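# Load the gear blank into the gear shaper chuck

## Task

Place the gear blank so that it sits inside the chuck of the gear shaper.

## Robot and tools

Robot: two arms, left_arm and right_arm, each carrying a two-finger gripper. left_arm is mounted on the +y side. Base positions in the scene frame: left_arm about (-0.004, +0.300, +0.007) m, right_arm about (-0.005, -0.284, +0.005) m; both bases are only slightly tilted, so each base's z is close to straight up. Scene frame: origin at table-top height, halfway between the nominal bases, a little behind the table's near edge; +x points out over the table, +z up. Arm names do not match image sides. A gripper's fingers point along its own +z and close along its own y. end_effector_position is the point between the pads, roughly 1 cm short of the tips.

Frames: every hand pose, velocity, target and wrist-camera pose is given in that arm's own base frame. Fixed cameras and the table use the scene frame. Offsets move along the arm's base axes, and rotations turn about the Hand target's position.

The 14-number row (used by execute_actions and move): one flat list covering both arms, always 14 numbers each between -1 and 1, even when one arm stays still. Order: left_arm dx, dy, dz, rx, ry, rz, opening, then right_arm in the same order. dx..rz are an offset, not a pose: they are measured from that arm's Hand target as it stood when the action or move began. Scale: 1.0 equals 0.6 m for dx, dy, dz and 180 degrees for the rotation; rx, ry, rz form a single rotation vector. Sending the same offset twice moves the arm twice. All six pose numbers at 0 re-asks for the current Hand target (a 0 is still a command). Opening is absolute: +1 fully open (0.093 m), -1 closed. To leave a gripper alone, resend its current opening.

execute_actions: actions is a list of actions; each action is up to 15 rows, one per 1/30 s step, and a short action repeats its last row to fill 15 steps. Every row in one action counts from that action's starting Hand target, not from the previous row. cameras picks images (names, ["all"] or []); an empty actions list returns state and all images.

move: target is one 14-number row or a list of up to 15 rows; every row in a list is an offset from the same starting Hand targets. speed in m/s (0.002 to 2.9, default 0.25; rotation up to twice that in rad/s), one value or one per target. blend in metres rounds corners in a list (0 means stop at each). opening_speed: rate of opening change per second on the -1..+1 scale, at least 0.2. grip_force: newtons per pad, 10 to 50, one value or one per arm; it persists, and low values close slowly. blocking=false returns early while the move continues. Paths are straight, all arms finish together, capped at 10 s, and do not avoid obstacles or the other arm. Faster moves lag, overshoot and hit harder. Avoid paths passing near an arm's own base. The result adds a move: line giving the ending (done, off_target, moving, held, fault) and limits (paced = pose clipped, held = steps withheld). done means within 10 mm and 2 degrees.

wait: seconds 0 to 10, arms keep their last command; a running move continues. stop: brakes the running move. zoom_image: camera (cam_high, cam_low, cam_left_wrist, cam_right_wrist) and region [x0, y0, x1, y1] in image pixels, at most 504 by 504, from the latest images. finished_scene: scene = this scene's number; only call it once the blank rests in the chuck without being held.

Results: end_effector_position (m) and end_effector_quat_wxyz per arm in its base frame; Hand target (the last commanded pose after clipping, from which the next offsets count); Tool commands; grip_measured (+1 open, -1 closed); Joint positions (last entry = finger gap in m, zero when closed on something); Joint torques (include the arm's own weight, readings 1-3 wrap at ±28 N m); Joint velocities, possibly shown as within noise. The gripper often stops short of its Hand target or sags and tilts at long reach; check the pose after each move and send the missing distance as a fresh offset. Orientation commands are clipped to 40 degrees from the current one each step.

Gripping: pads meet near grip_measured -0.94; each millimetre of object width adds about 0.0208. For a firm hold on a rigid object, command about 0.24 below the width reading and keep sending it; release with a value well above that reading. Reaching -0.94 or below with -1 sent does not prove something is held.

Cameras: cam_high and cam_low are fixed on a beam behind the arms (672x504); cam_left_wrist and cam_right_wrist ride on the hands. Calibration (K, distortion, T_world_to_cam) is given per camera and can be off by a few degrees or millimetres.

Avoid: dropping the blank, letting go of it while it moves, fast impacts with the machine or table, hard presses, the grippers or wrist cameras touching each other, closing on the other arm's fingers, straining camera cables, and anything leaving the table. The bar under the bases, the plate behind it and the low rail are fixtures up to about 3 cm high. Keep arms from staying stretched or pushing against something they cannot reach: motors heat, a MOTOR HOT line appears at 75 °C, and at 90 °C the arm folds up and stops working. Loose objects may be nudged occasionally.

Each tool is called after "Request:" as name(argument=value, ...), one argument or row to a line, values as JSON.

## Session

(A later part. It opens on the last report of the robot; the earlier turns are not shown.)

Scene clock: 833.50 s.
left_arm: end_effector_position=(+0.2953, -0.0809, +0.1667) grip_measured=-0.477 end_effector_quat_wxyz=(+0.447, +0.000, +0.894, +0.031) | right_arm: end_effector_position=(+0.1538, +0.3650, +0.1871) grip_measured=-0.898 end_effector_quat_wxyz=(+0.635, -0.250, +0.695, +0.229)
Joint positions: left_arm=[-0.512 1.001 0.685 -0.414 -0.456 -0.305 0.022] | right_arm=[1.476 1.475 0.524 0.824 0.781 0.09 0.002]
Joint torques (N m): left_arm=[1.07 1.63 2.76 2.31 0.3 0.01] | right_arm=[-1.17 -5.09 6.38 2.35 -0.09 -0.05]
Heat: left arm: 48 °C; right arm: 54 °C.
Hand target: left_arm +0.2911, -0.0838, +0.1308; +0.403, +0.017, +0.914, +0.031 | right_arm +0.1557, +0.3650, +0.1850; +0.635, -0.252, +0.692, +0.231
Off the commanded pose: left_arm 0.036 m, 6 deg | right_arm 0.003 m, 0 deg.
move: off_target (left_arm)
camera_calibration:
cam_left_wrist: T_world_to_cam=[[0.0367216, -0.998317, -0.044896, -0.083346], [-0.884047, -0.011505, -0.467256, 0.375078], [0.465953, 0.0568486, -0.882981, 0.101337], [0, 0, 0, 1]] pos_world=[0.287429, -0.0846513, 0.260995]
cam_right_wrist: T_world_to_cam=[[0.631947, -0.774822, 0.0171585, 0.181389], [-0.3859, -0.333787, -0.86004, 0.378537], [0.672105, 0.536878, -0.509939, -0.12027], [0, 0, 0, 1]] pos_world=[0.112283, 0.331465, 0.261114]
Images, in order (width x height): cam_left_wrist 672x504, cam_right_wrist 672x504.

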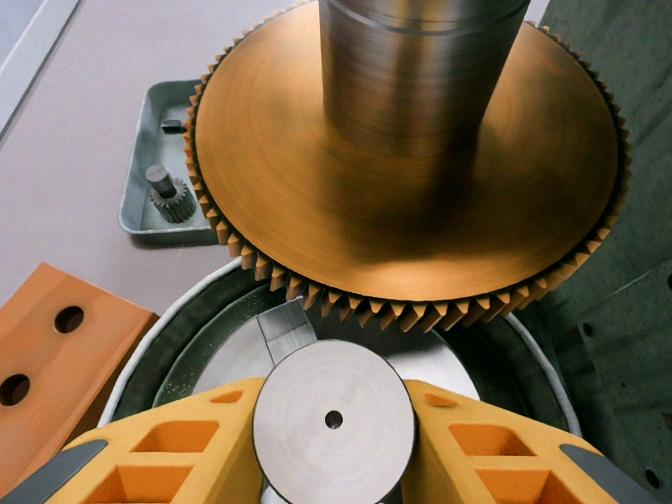

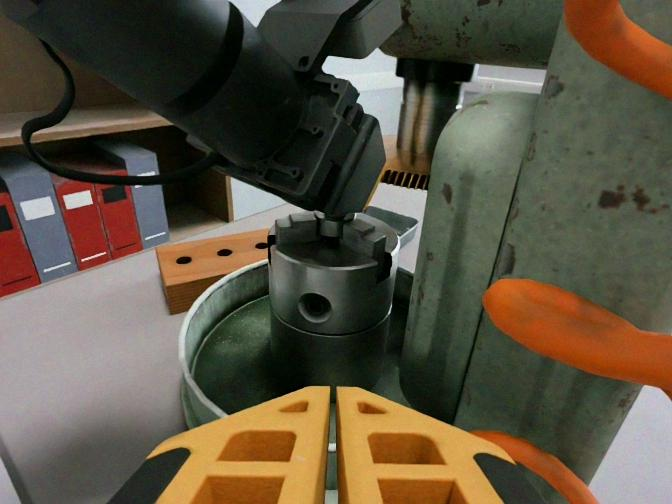

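Request:
move(
  target=[0.004,0.003,0.065,0.0,-0.02,0,-0.65,0,0,0,0,0,0,-0.9],
  speed=0.05,
  cameras=["cam_right_wrist","cam_left_wrist"],
)

Request:
zoom_image(
  camera="cam_right_wrist",
  region=[300, 180, 372, 240],
)

Request:
zoom_image(
  camera="cam_left_wrist",
  region=[230, 320, 440, 504],
)

Scene clock: 839.40 s.
left_arm: end_effector_position=(+0.2945, -0.0816, +0.1699) grip_measured=-0.477 end_effector_quat_wxyz=(+0.445, +0.002, +0.895, +0.028) | right_arm: end_effector_position=(+0.1538, +0.3650, +0.1871) grip_measured=-0.898 end_effector_quat_wxyz=(+0.635, -0.250, +0.695, +0.229)
Joint positions: left_arm=[-0.51 0.997 0.699 -0.432 -0.446 -0.303 0.022] | right_arm=[1.476 1.475 0.524 0.824 0.781 0.09 0.002]
Joint torques (N m): left_arm=[0.69 -1.62 8.73 1.86 -0.03 0.23] | right_arm=[-1.17 -5.12 6.38 2.35 -0.09 -0.05]
Heat: left arm: 48 °C; right arm: 54 °C.
Hand target: left_arm +0.2935, -0.0821, +0.1697; +0.432, +0.016, +0.901, +0.032 | right_arm +0.1557, +0.3650, +0.1850; +0.635, -0.252, +0.692, +0.231
Off the commanded pose: left_arm 0.001 m, 2 deg | right_arm 0.003 m, 0 deg.
move: done
camera_calibration:
cam_left_wrist: T_world_to_cam=[[0.0303539, -0.99871, -0.040703, -0.0826793], [-0.886148, -0.00804937, -0.463333, 0.376137], [0.462407, 0.0501328, -0.885249, 0.105492], [0, 0, 0, 1]] pos_world=[0.287042, -0.0848336, 0.264298]
cam_right_wrist: T_world_to_cam=[[0.631947, -0.774822, 0.0171585, 0.181389], [-0.3859, -0.333787, -0.86004, 0.378537], [0.672105, 0.536878, -0.509939, -0.12027], [0, 0, 0, 1]] pos_world=[0.112283, 0.331465, 0.261114]
Images, in order (width x height): cam_left_wrist 672x504, cam_right_wrist 672x504.

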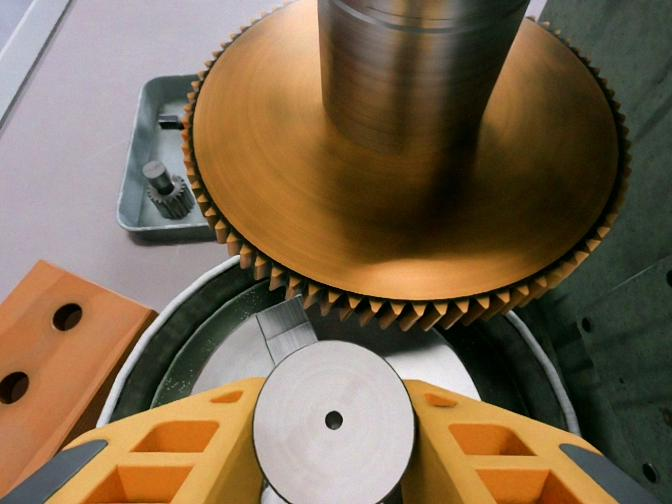

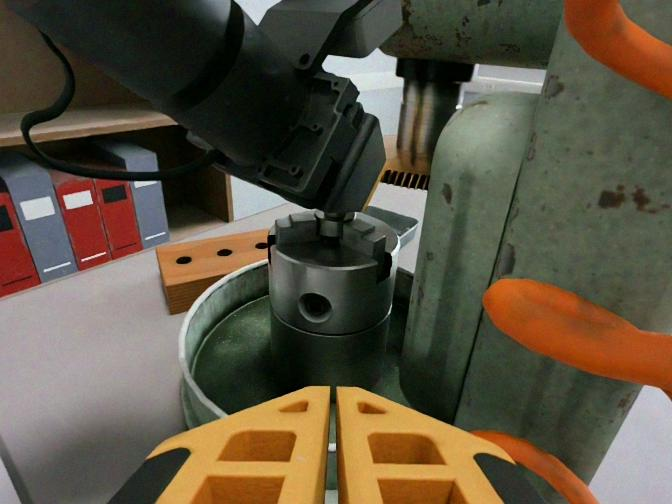

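Scaled by 7.000 from the camera's 672x504 image, which has a finer 960x720 frame.

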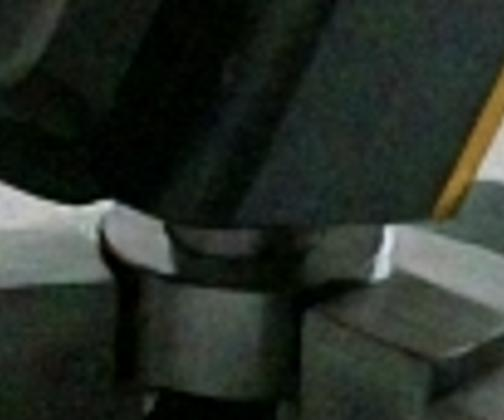

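Scaled by 2.400 from the camera's 672x504 image, which has a finer 960x720 frame.

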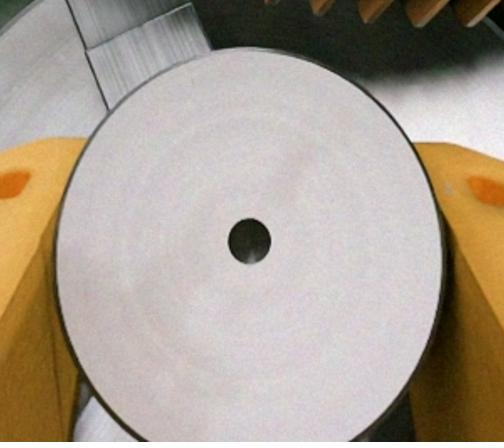

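Request:
move(
  target=[0,0,0,0,0,0,-0.2,0,0,0,0,0,0,-0.9],
  opening_speed=0.3,
  cameras=["cam_right_wrist","cam_left_wrist"],
)

Request:
zoom_image(
  camera="cam_right_wrist",
  region=[300, 180, 372, 240],
)

Request:
zoom_image(
  camera="cam_left_wrist",
  region=[230, 320, 440, 504],
)

Scene clock: 850.30 s.
left_arm: end_effector_position=(+0.2910, -0.0808, +0.1657) grip_measured=-0.202 end_effector_quat_wxyz=(+0.434, +0.012, +0.900, +0.033) | right_arm: end_effector_position=(+0.1538, +0.3650, +0.1871) grip_measured=-0.898 end_effector_quat_wxyz=(+0.635, -0.250, +0.695, +0.229)
Joint positions: left_arm=[-0.51 0.997 0.7 -0.459 -0.439 -0.292 0.035] | right_arm=[1.476 1.475 0.524 0.824 0.781 0.09 0.002]
Joint torques (N m): left_arm=[0.72 -1.57 8.75 2.12 -0.12 0.12] | right_arm=[-1.16 -5.11 6.35 2.35 -0.09 -0.06]
Heat: left arm: 46 °C; right arm: 54 °C.
Hand target: left_arm +0.2935, -0.0821, +0.1698; +0.432, +0.016, +0.901, +0.032 | right_arm +0.1557, +0.3650, +0.1850; +0.635, -0.252, +0.692, +0.231
Off the commanded pose: left_arm 0.005 m, 1 deg | right_arm 0.003 m, 0 deg.
move: done
camera_calibration:
cam_left_wrist: T_world_to_cam=[[0.0171608, -0.998181, -0.0577871, -0.0752597], [-0.897442, 0.0101026, -0.441017, 0.372171], [0.440799, 0.0594288, -0.895637, 0.112064], [0, 0, 0, 1]] pos_world=[0.285895, -0.0855426, 0.260153]
cam_right_wrist: T_world_to_cam=[[0.631947, -0.774822, 0.0171585, 0.181389], [-0.3859, -0.333787, -0.86004, 0.378537], [0.672105, 0.536878, -0.509939, -0.12027], [0, 0, 0, 1]] pos_world=[0.112283, 0.331465, 0.261114]
Images, in order (width x height): cam_left_wrist 672x504, cam_right_wrist 672x504.

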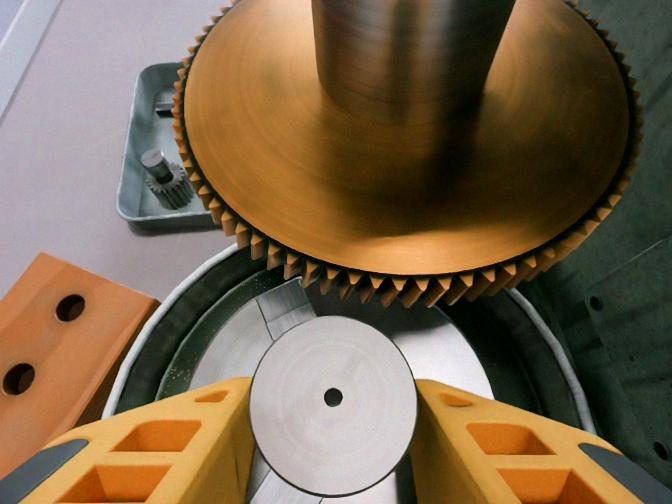

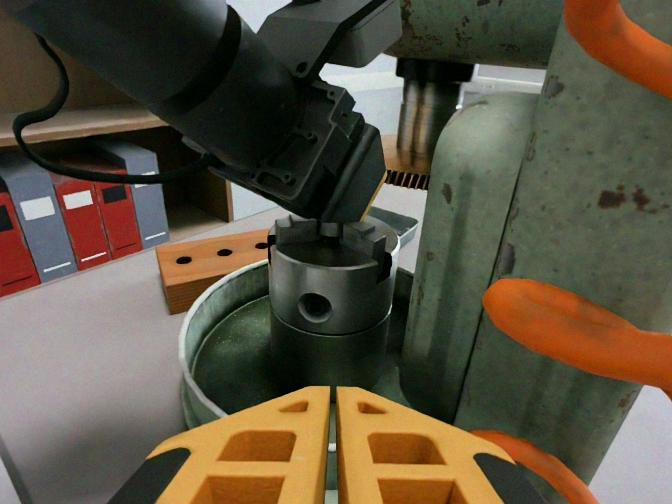

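Scaled by 7.000 from the camera's 672x504 image, which has a finer 960x720 frame.

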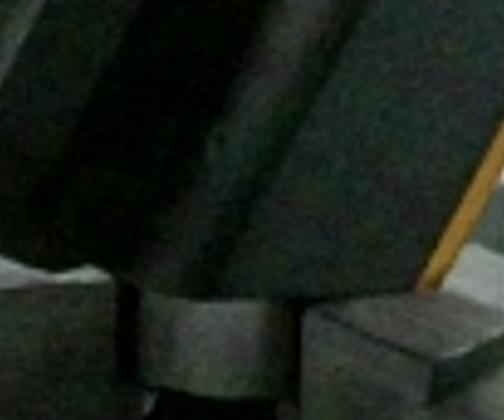

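Scaled by 2.400 from the camera's 672x504 image, which has a finer 960x720 frame.

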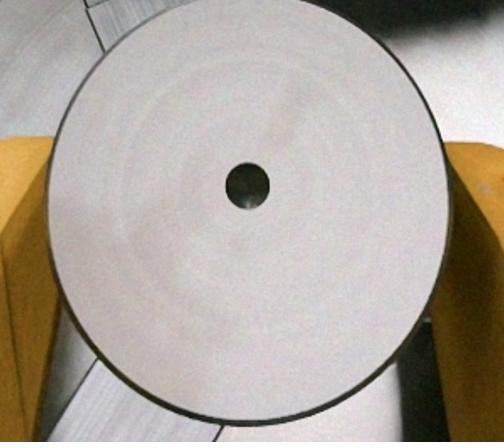

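Request:
move(
  target=[
    [0,0.0,0.002,0,0,0,0.05,0,0,0,0,0,0,-0.9],
    [-0.01,0.0,0.075,0,0,0,0.05,0,0,0,0,0,0,-0.9],
    [-0.017,0.0,0.065,0,0,0,-0.97,0,0,0,0,0,0,-0.9],
  ],
  speed=0.06,
  cameras=["cam_right_wrist","cam_left_wrist"],
)

Request:
zoom_image(
  camera="cam_right_wrist",
  region=[290, 150, 380, 240],
)

Request:
zoom_image(
  camera="cam_left_wrist",
  region=[230, 250, 440, 430],
)

Scene clock: 868.53 s.
left_arm: end_effector_position=(+0.2859, -0.0817, +0.2082) grip_measured=-0.963 end_effector_quat_wxyz=(+0.430, +0.018, +0.902, +0.033) | right_arm: end_effector_position=(+0.1538, +0.3650, +0.1871) grip_measured=-0.898 end_effector_quat_wxyz=(+0.635, -0.250, +0.695, +0.229)
Joint positions: left_arm=[-0.521 0.99 0.873 -0.649 -0.439 -0.292 0] | right_arm=[1.476 1.475 0.524 0.824 0.781 0.09 0.002]
Joint torques (N m): left_arm=[-0.84 -3.32 6.19 2.2 -0.31 -0.04] | right_arm=[-1.17 -5.09 6.37 2.35 -0.09 -0.05]
Heat: left arm: 46 °C; right arm: 54 °C.
Hand target: left_arm +0.2833, -0.0820, +0.2088; +0.432, +0.016, +0.901, +0.032 | right_arm +0.1557, +0.3650, +0.1850; +0.635, -0.252, +0.692, +0.231
Off the commanded pose: left_arm 0.003 m, 0 deg | right_arm 0.003 m, 0 deg.
move: done
camera_calibration:
cam_left_wrist: T_world_to_cam=[[0.00523853, -0.99797, -0.0634672, -0.0690165], [-0.901104, 0.0228074, -0.433004, 0.386764], [0.433572, 0.0594588, -0.899155, 0.155348], [0, 0, 0, 1]] pos_world=[0.281521, -0.0869343, 0.302772]
cam_right_wrist: T_world_to_cam=[[0.631947, -0.774822, 0.0171585, 0.181389], [-0.3859, -0.333787, -0.86004, 0.378537], [0.672105, 0.536878, -0.509939, -0.12027], [0, 0, 0, 1]] pos_world=[0.112283, 0.331465, 0.261114]
Images, in order (width x height): cam_left_wrist 672x504, cam_right_wrist 672x504.

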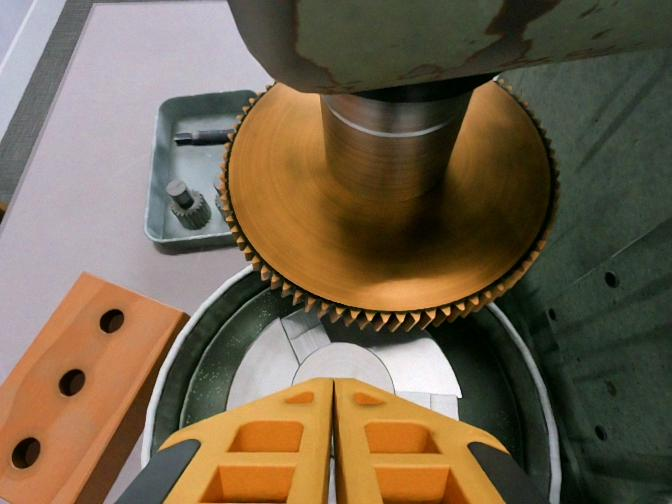

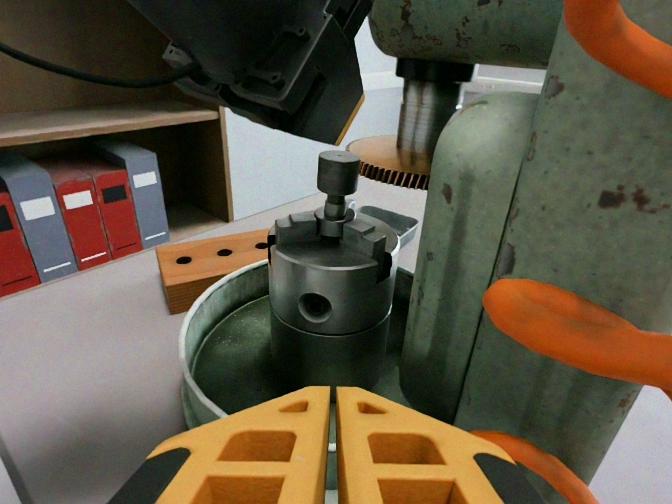

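Scaled by 5.600 from the camera's 672x504 image, which has a finer 960x720 frame.

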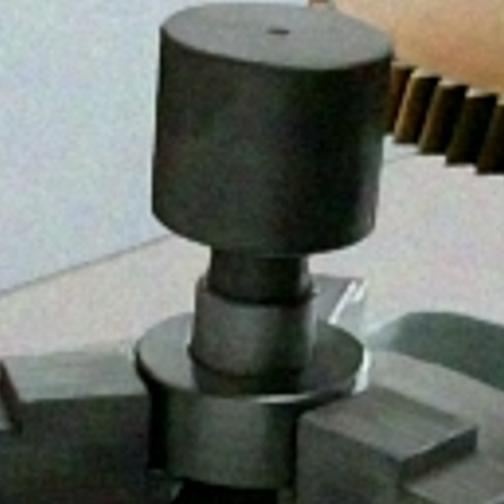

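Scaled by 2.400 from the camera's 672x504 image, which has a finer 960x720 frame.

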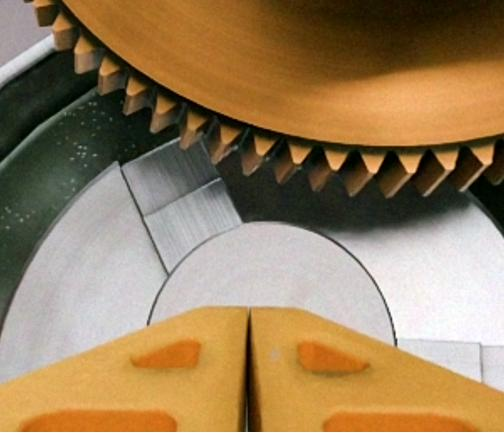

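Request:
move(
  target=[
    [0,0.0,0.0,0,0,0,0.05,0,0,0,0,0,0,-0.9],
    [0.0235,0.001,0.0,0,0,0,0.05,0,0,0,0,0,0,-0.9],
    [0.0235,0.001,-0.058,0,-0.004,0,0.05,0,0,0,0,0,0,-0.9],
  ],
  speed=0.06,
  blend=[0,0.005,0],
  cameras=["cam_right_wrist","cam_left_wrist"],
)

Request:
zoom_image(
  camera="cam_left_wrist",
  region=[230, 320, 440, 504],
)

Scene clock: 910.87 s.
left_arm: end_effector_position=(+0.2980, -0.0814, +0.1786) grip_measured=+0.048 end_effector_quat_wxyz=(+0.441, +0.010, +0.897, +0.031) | right_arm: end_effector_position=(+0.1538, +0.3650, +0.1871) grip_measured=-0.898 end_effector_quat_wxyz=(+0.635, -0.250, +0.695, +0.229)
Joint positions: left_arm=[-0.497 1.014 0.747 -0.469 -0.433 -0.281 0.047] | right_arm=[1.476 1.475 0.524 0.824 0.781 0.09 0.002]
Joint torques (N m): left_arm=[0.44 -2.67 5.53 2.43 -0.13 0.14] | right_arm=[-1.16 -5.12 6.38 2.35 -0.09 -0.05]
Heat: left arm: 47 °C; right arm: 54 °C.
Hand target: left_arm +0.2974, -0.0815, +0.1740; +0.438, +0.016, +0.898, +0.032 | right_arm +0.1557, +0.3650, +0.1850; +0.635, -0.252, +0.692, +0.231
Off the commanded pose: left_arm 0.005 m, 1 deg | right_arm 0.003 m, 0 deg.
move: done
camera_calibration:
cam_left_wrist: T_world_to_cam=[[0.0190801, -0.998366, -0.0538562, -0.0765548], [-0.890772, 0.00748789, -0.454389, 0.384335], [0.45405, 0.0566434, -0.889174, 0.115288], [0, 0, 0, 1]] pos_world=[0.291469, -0.0858379, 0.273026]
cam_right_wrist: T_world_to_cam=[[0.631947, -0.774822, 0.0171585, 0.181389], [-0.3859, -0.333787, -0.86004, 0.378537], [0.672105, 0.536878, -0.509939, -0.12027], [0, 0, 0, 1]] pos_world=[0.112283, 0.331465, 0.261114]
Images, in order (width x height): cam_left_wrist 672x504, cam_right_wrist 672x504.

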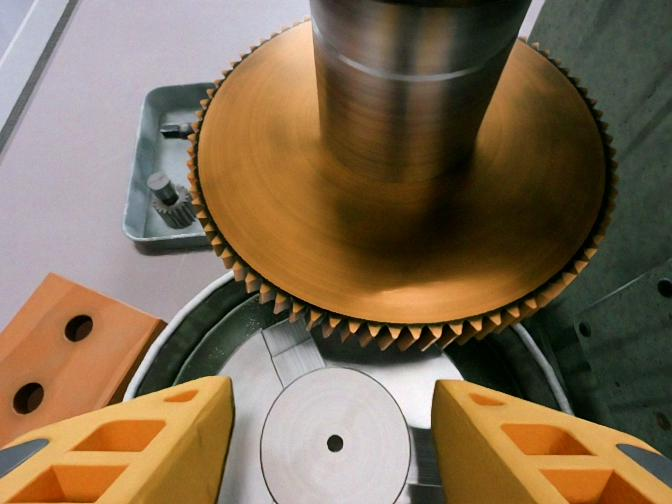

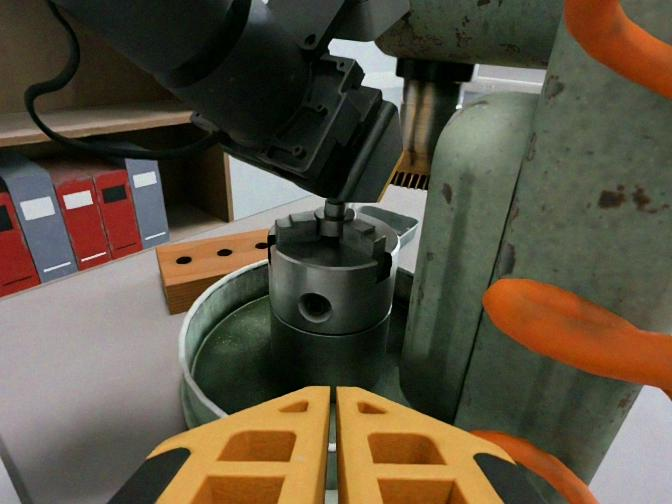

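Scaled by 2.400 from the camera's 672x504 image, which has a finer 960x720 frame.

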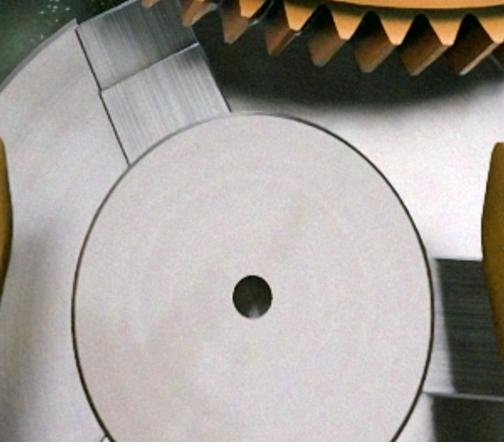

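Request:
move(
  target=[
    [-0.006,0.001,-0.008,0,0.0,0,0.05,0,0,0,0,0,0,-0.9],
    [-0.006,0.001,-0.01,0,0.0,0,-0.6,0,0,0,0,0,0,-0.9],
  ],
  speed=0.05,
  grip_force=[20,50],
  cameras=["cam_right_wrist","cam_left_wrist"],
)

Request:
zoom_image(
  camera="cam_left_wrist",
  region=[230, 320, 440, 504],
)

Request:
zoom_image(
  camera="cam_right_wrist",
  region=[300, 180, 372, 240],
)

Scene clock: 919.33 s.
left_arm: end_effector_position=(+0.2965, -0.0813, +0.1707) grip_measured=-0.368 end_effector_quat_wxyz=(+0.437, +0.012, +0.899, +0.032) | right_arm: end_effector_position=(+0.1538, +0.3650, +0.1871) grip_measured=-0.898 end_effector_quat_wxyz=(+0.635, -0.250, +0.695, +0.229)
Joint positions: left_arm=[-0.497 1.014 0.723 -0.454 -0.429 -0.281 0.028] | right_arm=[1.476 1.475 0.524 0.824 0.781 0.09 0.002]
Joint torques (N m): left_arm=[-0.18 -3.88 5.09 2.4 -0.23 0.09] | right_arm=[-1.16 -5.12 6.38 2.35 -0.08 -0.05]
Heat: left arm: 48 °C; right arm: 55 °C.
Hand target: left_arm +0.2938, -0.0809, +0.1679; +0.438, +0.016, +0.899, +0.032 | right_arm +0.1557, +0.3650, +0.1850; +0.635, -0.252, +0.692, +0.231
Off the commanded pose: left_arm 0.004 m, 1 deg | right_arm 0.003 m, 0 deg.
grip_force (N): 20, 50
move: done
camera_calibration:
cam_left_wrist: T_world_to_cam=[[0.0154835, -0.998317, -0.0558923, -0.0753691], [-0.894941, 0.0110923, -0.446046, 0.3795], [0.445915, 0.0569267, -0.893263, 0.112152], [0, 0, 0, 1]] pos_world=[0.290787, -0.0858362, 0.265243]
cam_right_wrist: T_world_to_cam=[[0.631947, -0.774822, 0.0171585, 0.181389], [-0.3859, -0.333787, -0.86004, 0.378537], [0.672105, 0.536878, -0.509939, -0.12027], [0, 0, 0, 1]] pos_world=[0.112283, 0.331465, 0.261114]
Images, in order (width x height): cam_left_wrist 672x504, cam_right_wrist 672x504.

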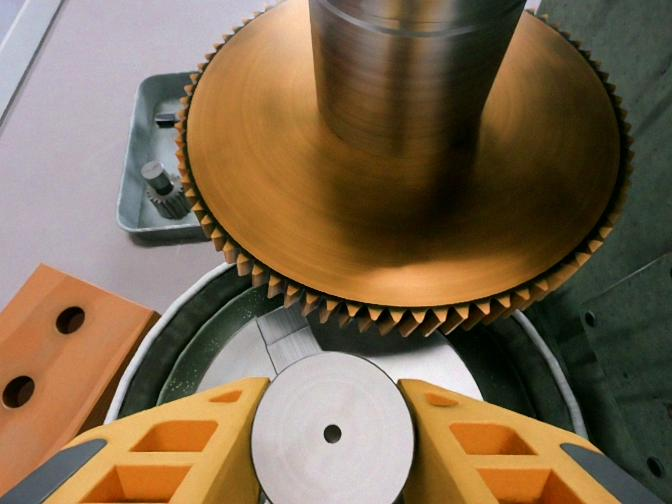

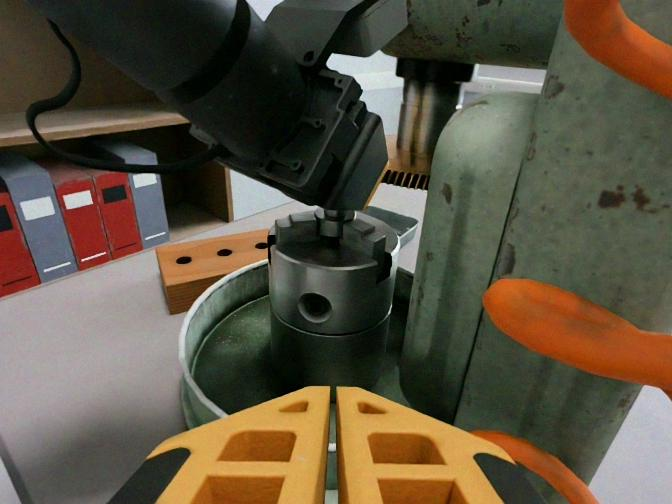

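Scaled by 2.400 from the camera's 672x504 image, which has a finer 960x720 frame.

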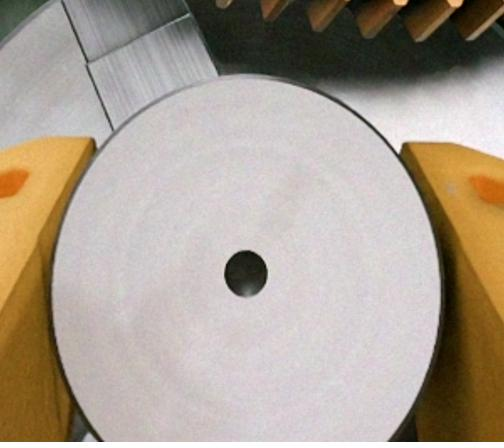

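Scaled by 7.000 from the camera's 672x504 image, which has a finer 960x720 frame.

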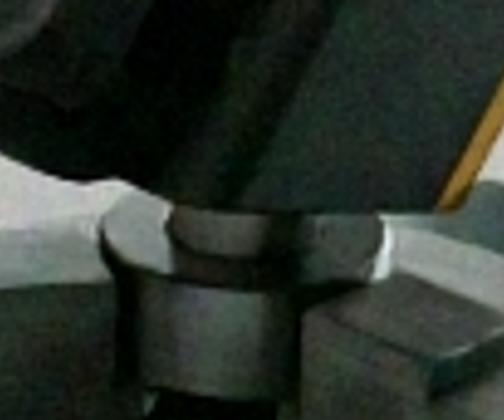

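Request:
move(
  target=[-0.011,0.003,-0.006,0,0.0,0,-0.6,0,0,0,0,0,0,-0.9],
  speed=0.02,
  cameras=["cam_right_wrist","cam_left_wrist"],
)

Request:
zoom_image(
  camera="cam_left_wrist",
  region=[230, 320, 440, 504],
)

Request:
zoom_image(
  camera="cam_right_wrist",
  region=[300, 180, 372, 240],
)

Scene clock: 926.90 s.
left_arm: end_effector_position=(+0.2956, -0.0814, +0.1706) grip_measured=-0.379 end_effector_quat_wxyz=(+0.448, +0.009, +0.894, +0.025) | right_arm: end_effector_position=(+0.1538, +0.3650, +0.1871) grip_measured=-0.898 end_effector_quat_wxyz=(+0.635, -0.250, +0.695, +0.229)
Joint positions: left_arm=[-0.498 0.991 0.694 -0.419 -0.427 -0.281 0.027] | right_arm=[1.476 1.475 0.524 0.824 0.781 0.09 0.002]
Joint torques (N m): left_arm=[-0.8 -4.3 5.33 1.96 -0.28 0.05] | right_arm=[-1.16 -5.09 6.37 2.34 -0.08 -0.04]
Heat: left arm: 47 °C; right arm: 55 °C.
Hand target: left_arm +0.2872, -0.0791, +0.1643; +0.438, +0.016, +0.898, +0.032 | right_arm +0.1557, +0.3650, +0.1850; +0.635, -0.252, +0.692, +0.231
Off the commanded pose: left_arm 0.011 m, 2 deg | right_arm 0.003 m, 0 deg.
grip_force (N): 20, 50
move: off_target (left_arm)
camera_calibration:
cam_left_wrist: T_world_to_cam=[[0.0146659, -0.999035, -0.0414065, -0.0777733], [-0.883781, 0.00641705, -0.467857, 0.378738], [0.467672, 0.0434558, -0.882833, 0.103095], [0, 0, 0, 1]] pos_world=[0.287647, -0.0846086, 0.264991]
cam_right_wrist: T_world_to_cam=[[0.631947, -0.774822, 0.0171585, 0.181389], [-0.3859, -0.333787, -0.86004, 0.378537], [0.672105, 0.536878, -0.509939, -0.12027], [0, 0, 0, 1]] pos_world=[0.112283, 0.331465, 0.261114]
Images, in order (width x height): cam_left_wrist 672x504, cam_right_wrist 672x504.

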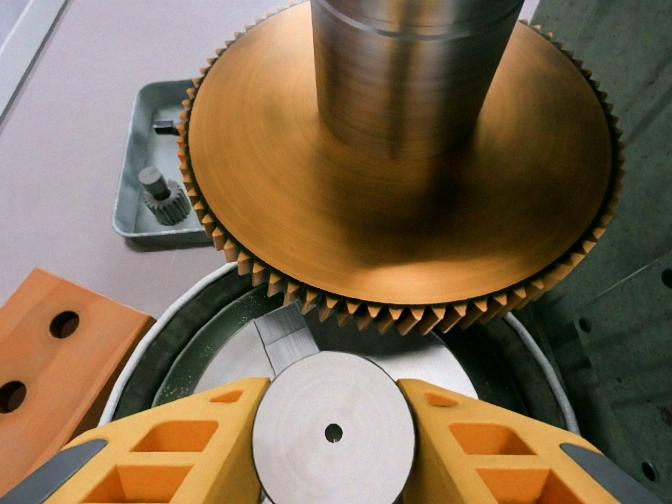

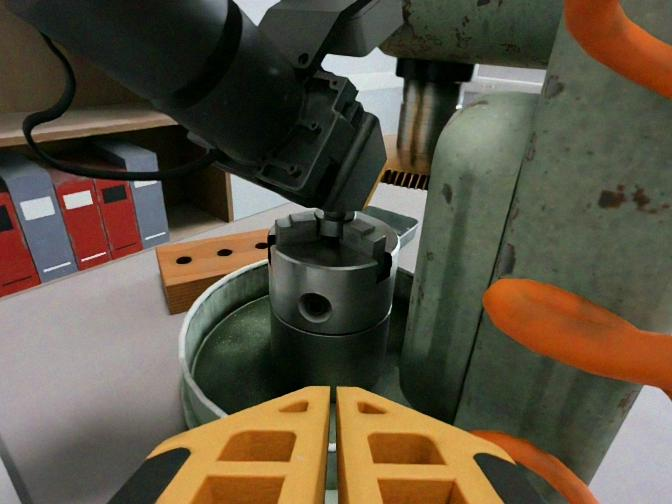

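Scaled by 2.400 from the camera's 672x504 image, which has a finer 960x720 frame.

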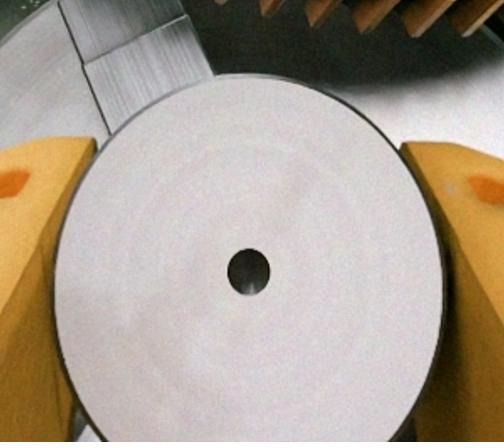

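Scaled by 7.000 from the camera's 672x504 image, which has a finer 960x720 frame.

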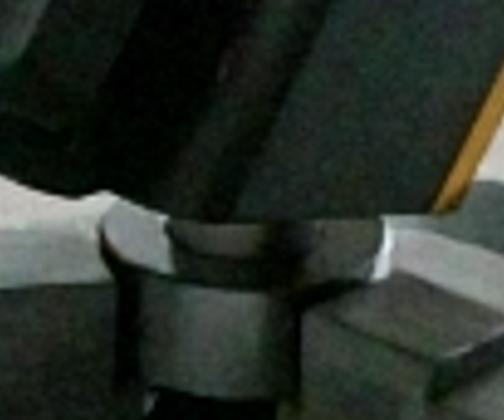

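Request:
move(
  target=[
    [-0.004,0.003,-0.004,0,0.004,0,-0.6,0,0,0,0,0,0,-0.9],
    [-0.004,0.003,-0.016,0,0.006,0,-0.6,0,0,0,0,0,0,-0.9],
  ],
  speed=0.02,
  blend=0.0005,
  cameras=["cam_right_wrist","cam_left_wrist"],
)

Request:
zoom_image(
  camera="cam_left_wrist",
  region=[230, 320, 440, 504],
)

Request:
zoom_image(
  camera="cam_right_wrist",
  region=[300, 180, 372, 240],
)

Scene clock: 934.43 s.
left_arm: end_effector_position=(+0.2952, -0.0813, +0.1702) grip_measured=-0.379 end_effector_quat_wxyz=(+0.453, +0.008, +0.891, +0.022) | right_arm: end_effector_position=(+0.1538, +0.3650, +0.1871) grip_measured=-0.898 end_effector_quat_wxyz=(+0.635, -0.250, +0.695, +0.229)
Joint positions: left_arm=[-0.498 0.98 0.678 -0.401 -0.427 -0.281 0.027] | right_arm=[1.476 1.475 0.524 0.824 0.781 0.09 0.002]
Joint torques (N m): left_arm=[-0.05 -3.11 4.75 1.83 -0.15 0.01] | right_arm=[-1.16 -5.09 6.38 2.35 -0.09 -0.05]
Heat: left arm: 47 °C; right arm: 55 °C.
Hand target: left_arm +0.2848, -0.0773, +0.1548; +0.429, +0.016, +0.903, +0.032 | right_arm +0.1557, +0.3650, +0.1850; +0.635, -0.252, +0.692, +0.231
Off the commanded pose: left_arm 0.019 m, 3 deg | right_arm 0.003 m, 0 deg.
grip_force (N): 20, 50
move: off_target (left_arm)
camera_calibration:
cam_left_wrist: T_world_to_cam=[[0.0145901, -0.999314, -0.03404, -0.078909], [-0.878012, 0.0034845, -0.478625, 0.378007], [0.478415, 0.0368707, -0.877359, 0.0982795], [0, 0, 0, 1]] pos_world=[0.286027, -0.0837957, 0.264464]
cam_right_wrist: T_world_to_cam=[[0.631947, -0.774822, 0.0171585, 0.181389], [-0.3859, -0.333787, -0.86004, 0.378537], [0.672105, 0.536878, -0.509939, -0.12027], [0, 0, 0, 1]] pos_world=[0.112283, 0.331465, 0.261114]
Images, in order (width x height): cam_left_wrist 672x504, cam_right_wrist 672x504.

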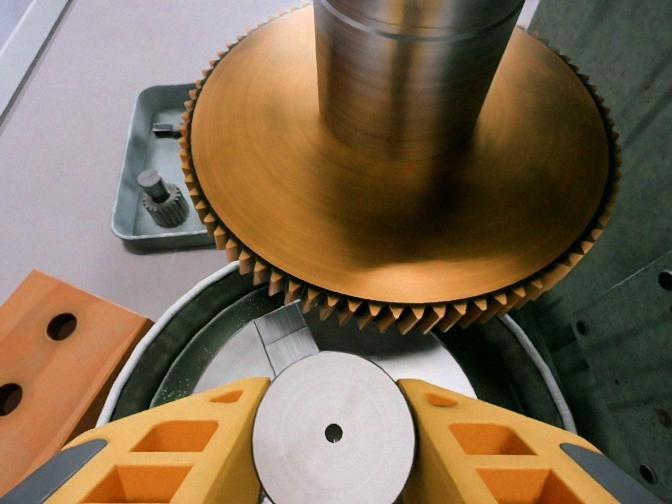

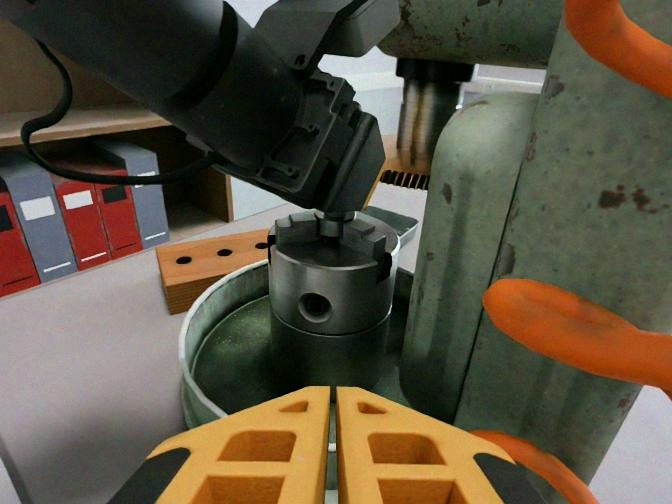

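Scaled by 2.400 from the camera's 672x504 image, which has a finer 960x720 frame.

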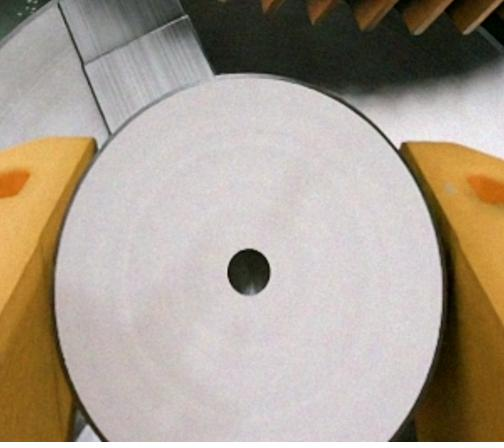

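Scaled by 7.000 from the camera's 672x504 image, which has a finer 960x720 frame.

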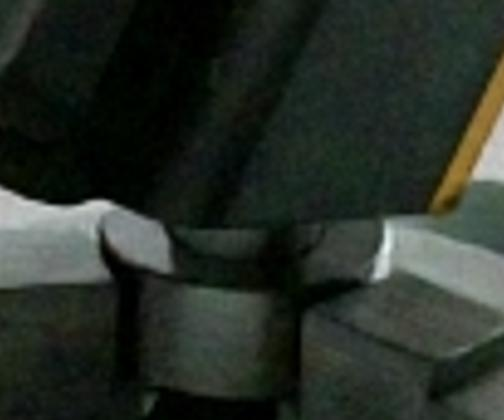

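Request:
move(
  target=[
    [0.010,-0.003,0.024,0,-0.012,0,-0.6,0,0,0,0,0,0,-0.9],
    [0.010,-0.003,0.024,0,-0.012,0,-0.15,0,0,0,0,0,0,-0.9],
  ],
  speed=0.05,
  cameras=["cam_right_wrist","cam_left_wrist"],
)

Request:
zoom_image(
  camera="cam_left_wrist",
  region=[230, 300, 440, 480],
)

Request:
zoom_image(
  camera="cam_right_wrist",
  region=[300, 180, 372, 240],
)

Scene clock: 941.63 s.
left_arm: end_effector_position=(+0.2923, -0.0792, +0.1665) grip_measured=-0.152 end_effector_quat_wxyz=(+0.445, +0.010, +0.895, +0.028) | right_arm: end_effector_position=(+0.1538, +0.3650, +0.1871) grip_measured=-0.898 end_effector_quat_wxyz=(+0.635, -0.250, +0.695, +0.229)
Joint positions: left_arm=[-0.498 0.979 0.677 -0.422 -0.43 -0.281 0.038] | right_arm=[1.476 1.475 0.524 0.824 0.781 0.09 0.002]
Joint torques (N m): left_arm=[-0.46 -3.06 7.2 2.18 -0.29 0.14] | right_arm=[-1.16 -5.09 6.39 2.35 -0.08 -0.05]
Heat: left arm: 47 °C; right arm: 55 °C.
Hand target: left_arm +0.2907, -0.0791, +0.1691; +0.446, +0.016, +0.894, +0.032 | right_arm +0.1557, +0.3650, +0.1850; +0.635, -0.252, +0.692, +0.231
Off the commanded pose: left_arm 0.003 m, 1 deg | right_arm 0.003 m, 0 deg.
grip_force (N): 20, 50
move: done
camera_calibration:
cam_left_wrist: T_world_to_cam=[[0.0161727, -0.99879, -0.0464358, -0.0753128], [-0.886595, 0.00714613, -0.46249, 0.373899], [0.462263, 0.0486495, -0.885407, 0.103317], [0, 0, 0, 1]] pos_world=[0.284956, -0.08292, 0.260905]
cam_right_wrist: T_world_to_cam=[[0.631947, -0.774822, 0.0171585, 0.181389], [-0.3859, -0.333787, -0.86004, 0.378537], [0.672105, 0.536878, -0.509939, -0.12027], [0, 0, 0, 1]] pos_world=[0.112283, 0.331465, 0.261114]
Images, in order (width x height): cam_left_wrist 672x504, cam_right_wrist 672x504.

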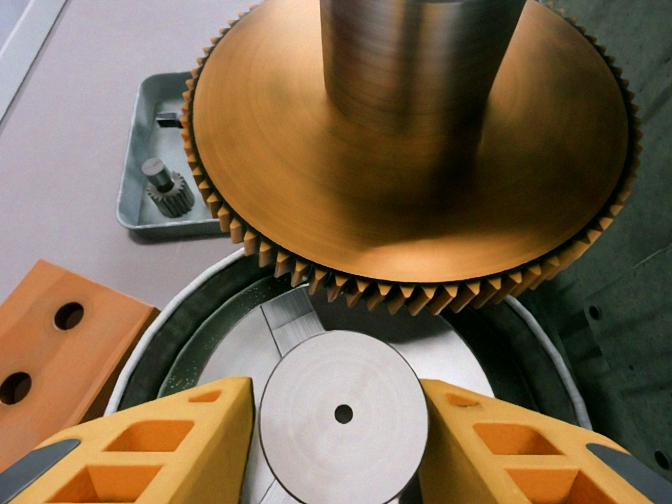

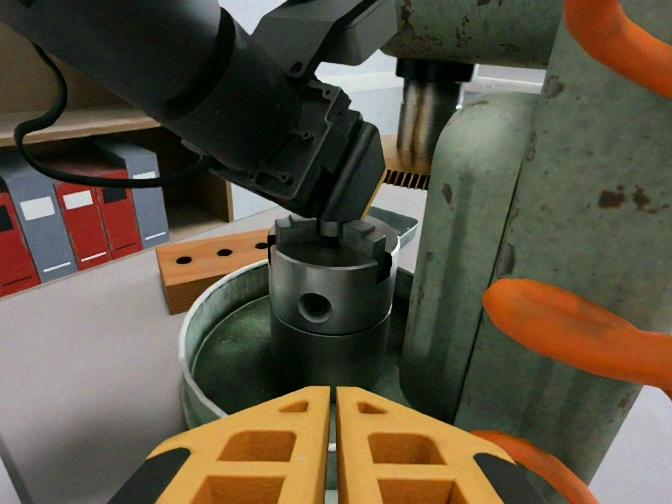

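Scaled by 2.400 from the camera's 672x504 image, which has a finer 960x720 frame.

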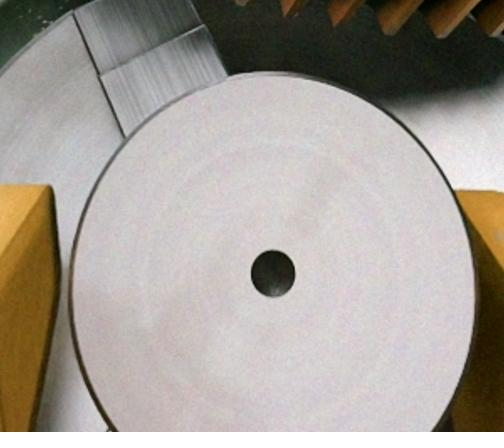

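Scaled by 7.000 from the camera's 672x504 image, which has a finer 960x720 frame.

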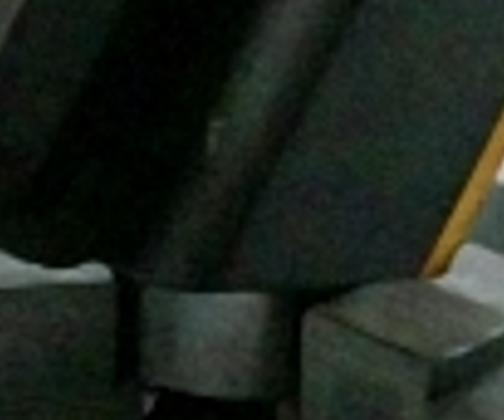

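Request:
move(
  target=[
    [0,-0.001,0.002,0,0,0,0.05,0,0,0,0,0,0,-0.9],
    [-0.005,-0.001,0.07,0,0.004,0,0.05,0,0,0,0,0,0,-0.9],
    [-0.016,-0.001,0.065,0,0.004,0,-0.97,0,0,0,0,0,0,-0.9],
  ],
  speed=0.08,
  grip_force=[50,50],
  cameras=["cam_right_wrist","cam_left_wrist"],
)

Request:
zoom_image(
  camera="cam_right_wrist",
  region=[290, 150, 380, 240],
)

Request:
zoom_image(
  camera="cam_right_wrist",
  region=[310, 190, 360, 240],
)

Scene clock: 950.77 s.
left_arm: end_effector_position=(+0.2836, -0.0792, +0.2055) grip_measured=-0.963 end_effector_quat_wxyz=(+0.439, +0.018, +0.898, +0.033) | right_arm: end_effector_position=(+0.1538, +0.3650, +0.1871) grip_measured=-0.898 end_effector_quat_wxyz=(+0.635, -0.250, +0.695, +0.229)
Joint positions: left_arm=[-0.521 0.961 0.836 -0.621 -0.445 -0.283 0] | right_arm=[1.476 1.475 0.524 0.824 0.781 0.09 0.002]
Joint torques (N m): left_arm=[-0.83 -3.04 7.04 2.15 -0.32 -0.07] | right_arm=[-1.16 -5.11 6.38 2.34 -0.09 -0.05]
Heat: left arm: 47 °C; right arm: 55 °C.
Hand target: left_arm +0.2812, -0.0797, +0.2081; +0.440, +0.016, +0.897, +0.032 | right_arm +0.1557, +0.3650, +0.1850; +0.635, -0.252, +0.692, +0.231
Off the commanded pose: left_arm 0.004 m, 0 deg | right_arm 0.003 m, 0 deg.
move: done
camera_calibration:
cam_left_wrist: T_world_to_cam=[[0.00570794, -0.997909, -0.0643834, -0.0666371], [-0.89285, 0.0239081, -0.44972, 0.384622], [0.450318, 0.0600517, -0.890846, 0.147232], [0, 0, 0, 1]] pos_world=[0.277489, -0.0845349, 0.299843]
cam_right_wrist: T_world_to_cam=[[0.631947, -0.774822, 0.0171585, 0.181389], [-0.3859, -0.333787, -0.86004, 0.378537], [0.672105, 0.536878, -0.509939, -0.12027], [0, 0, 0, 1]] pos_world=[0.112283, 0.331465, 0.261114]
Images, in order (width x height): cam_left_wrist 672x504, cam_right_wrist 672x504.

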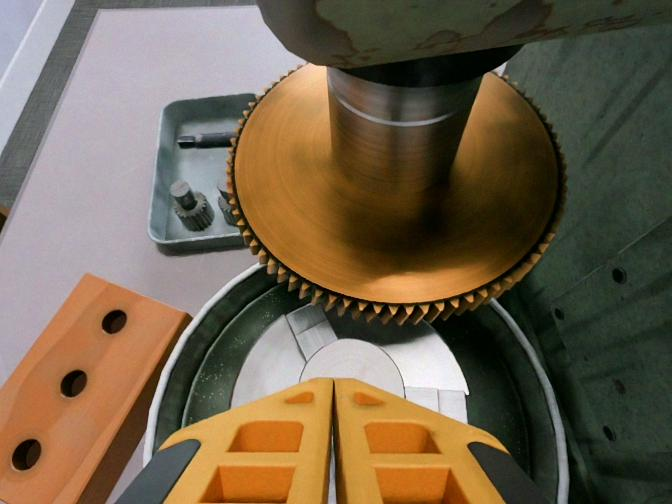

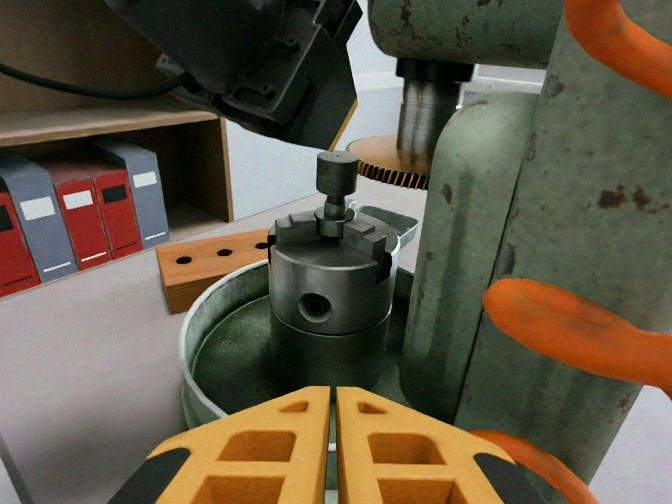

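Scaled by 5.600 from the camera's 672x504 image, which has a finer 960x720 frame.

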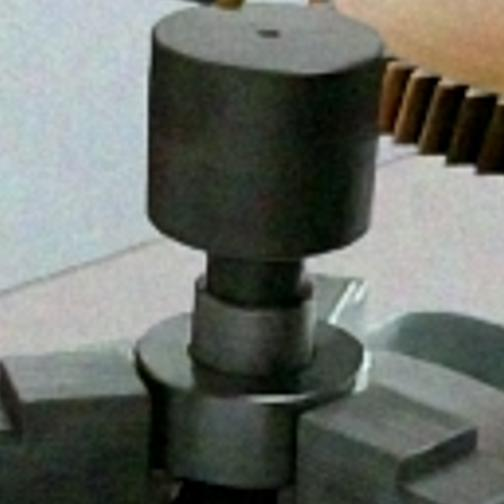

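Scaled by 10.080 from the camera's 672x504 image, which has a finer 960x720 frame.

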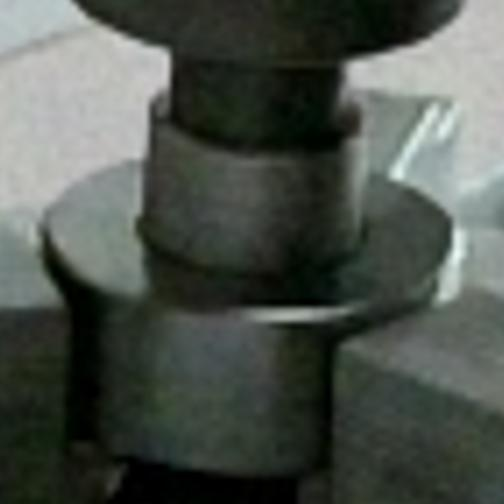

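Request:
move(
  target=[
    [0.001,-0.002,-0.018,0,0,0,-0.97,0,0,0,0,0,0,-0.9],
    [0.001,-0.002,-0.035,0,0,0,-0.97,0,0,0,0,0,0,-0.9],
  ],
  speed=0.03,
  blend=0.001,
  cameras=["cam_right_wrist","cam_left_wrist"],
)

Request:
zoom_image(
  camera="cam_right_wrist",
  region=[290, 150, 380, 240],
)

Scene clock: 963.70 s.
left_arm: end_effector_position=(+0.2868, -0.0807, +0.1977) grip_measured=-0.963 end_effector_quat_wxyz=(+0.453, +0.013, +0.891, +0.029) | right_arm: end_effector_position=(+0.1538, +0.3650, +0.1871) grip_measured=-0.898 end_effector_quat_wxyz=(+0.635, -0.250, +0.695, +0.229)
Joint positions: left_arm=[-0.526 0.952 0.778 -0.541 -0.456 -0.286 0] | right_arm=[1.476 1.475 0.524 0.824 0.781 0.09 0.002]
Joint torques (N m): left_arm=[-0.83 -2.37 4.98 2.18 -0.24 -0.06] | right_arm=[-1.17 -5.09 6.39 2.34 -0.09 -0.05]
Heat: left arm: 47 °C; right arm: 55 °C.
Hand target: left_arm +0.2818, -0.0809, +0.1872; +0.440, +0.016, +0.897, +0.032 | right_arm +0.1557, +0.3650, +0.1850; +0.635, -0.252, +0.692, +0.231
Off the commanded pose: left_arm 0.012 m, 2 deg | right_arm 0.003 m, 0 deg.
move: off_target (left_arm)
camera_calibration:
cam_left_wrist: T_world_to_cam=[[0.0127586, -0.998563, -0.0520421, -0.0731554], [-0.878524, 0.0136612, -0.477503, 0.384616], [0.477528, 0.0518125, -0.877088, 0.127734], [0, 0, 0, 1]] pos_world=[0.277831, -0.0849228, 0.291882]
cam_right_wrist: T_world_to_cam=[[0.631947, -0.774822, 0.0171585, 0.181389], [-0.3859, -0.333787, -0.86004, 0.378537], [0.672105, 0.536878, -0.509939, -0.12027], [0, 0, 0, 1]] pos_world=[0.112283, 0.331465, 0.261114]
Images, in order (width x height): cam_left_wrist 672x504, cam_right_wrist 672x504.

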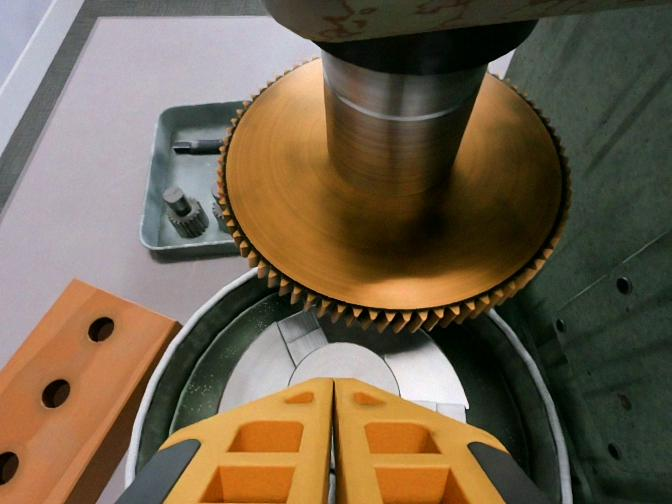

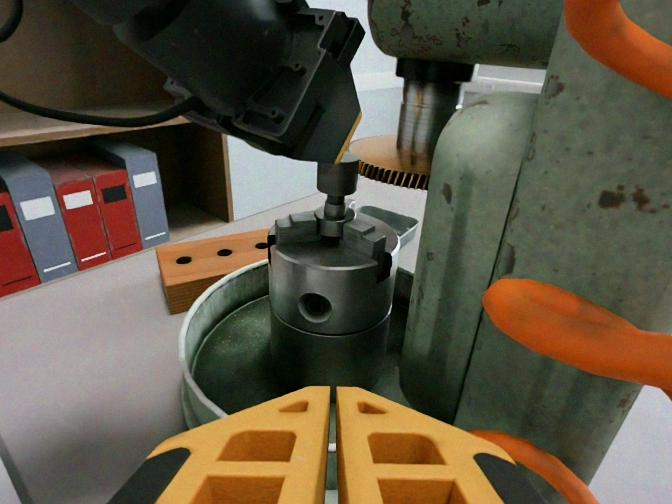

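Scaled by 5.600 from the camera's 672x504 image, which has a finer 960x720 frame.

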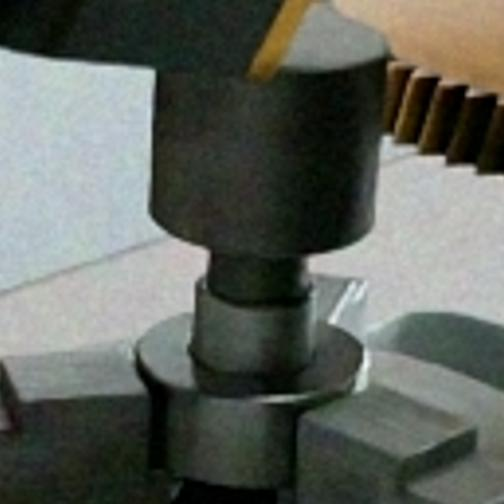

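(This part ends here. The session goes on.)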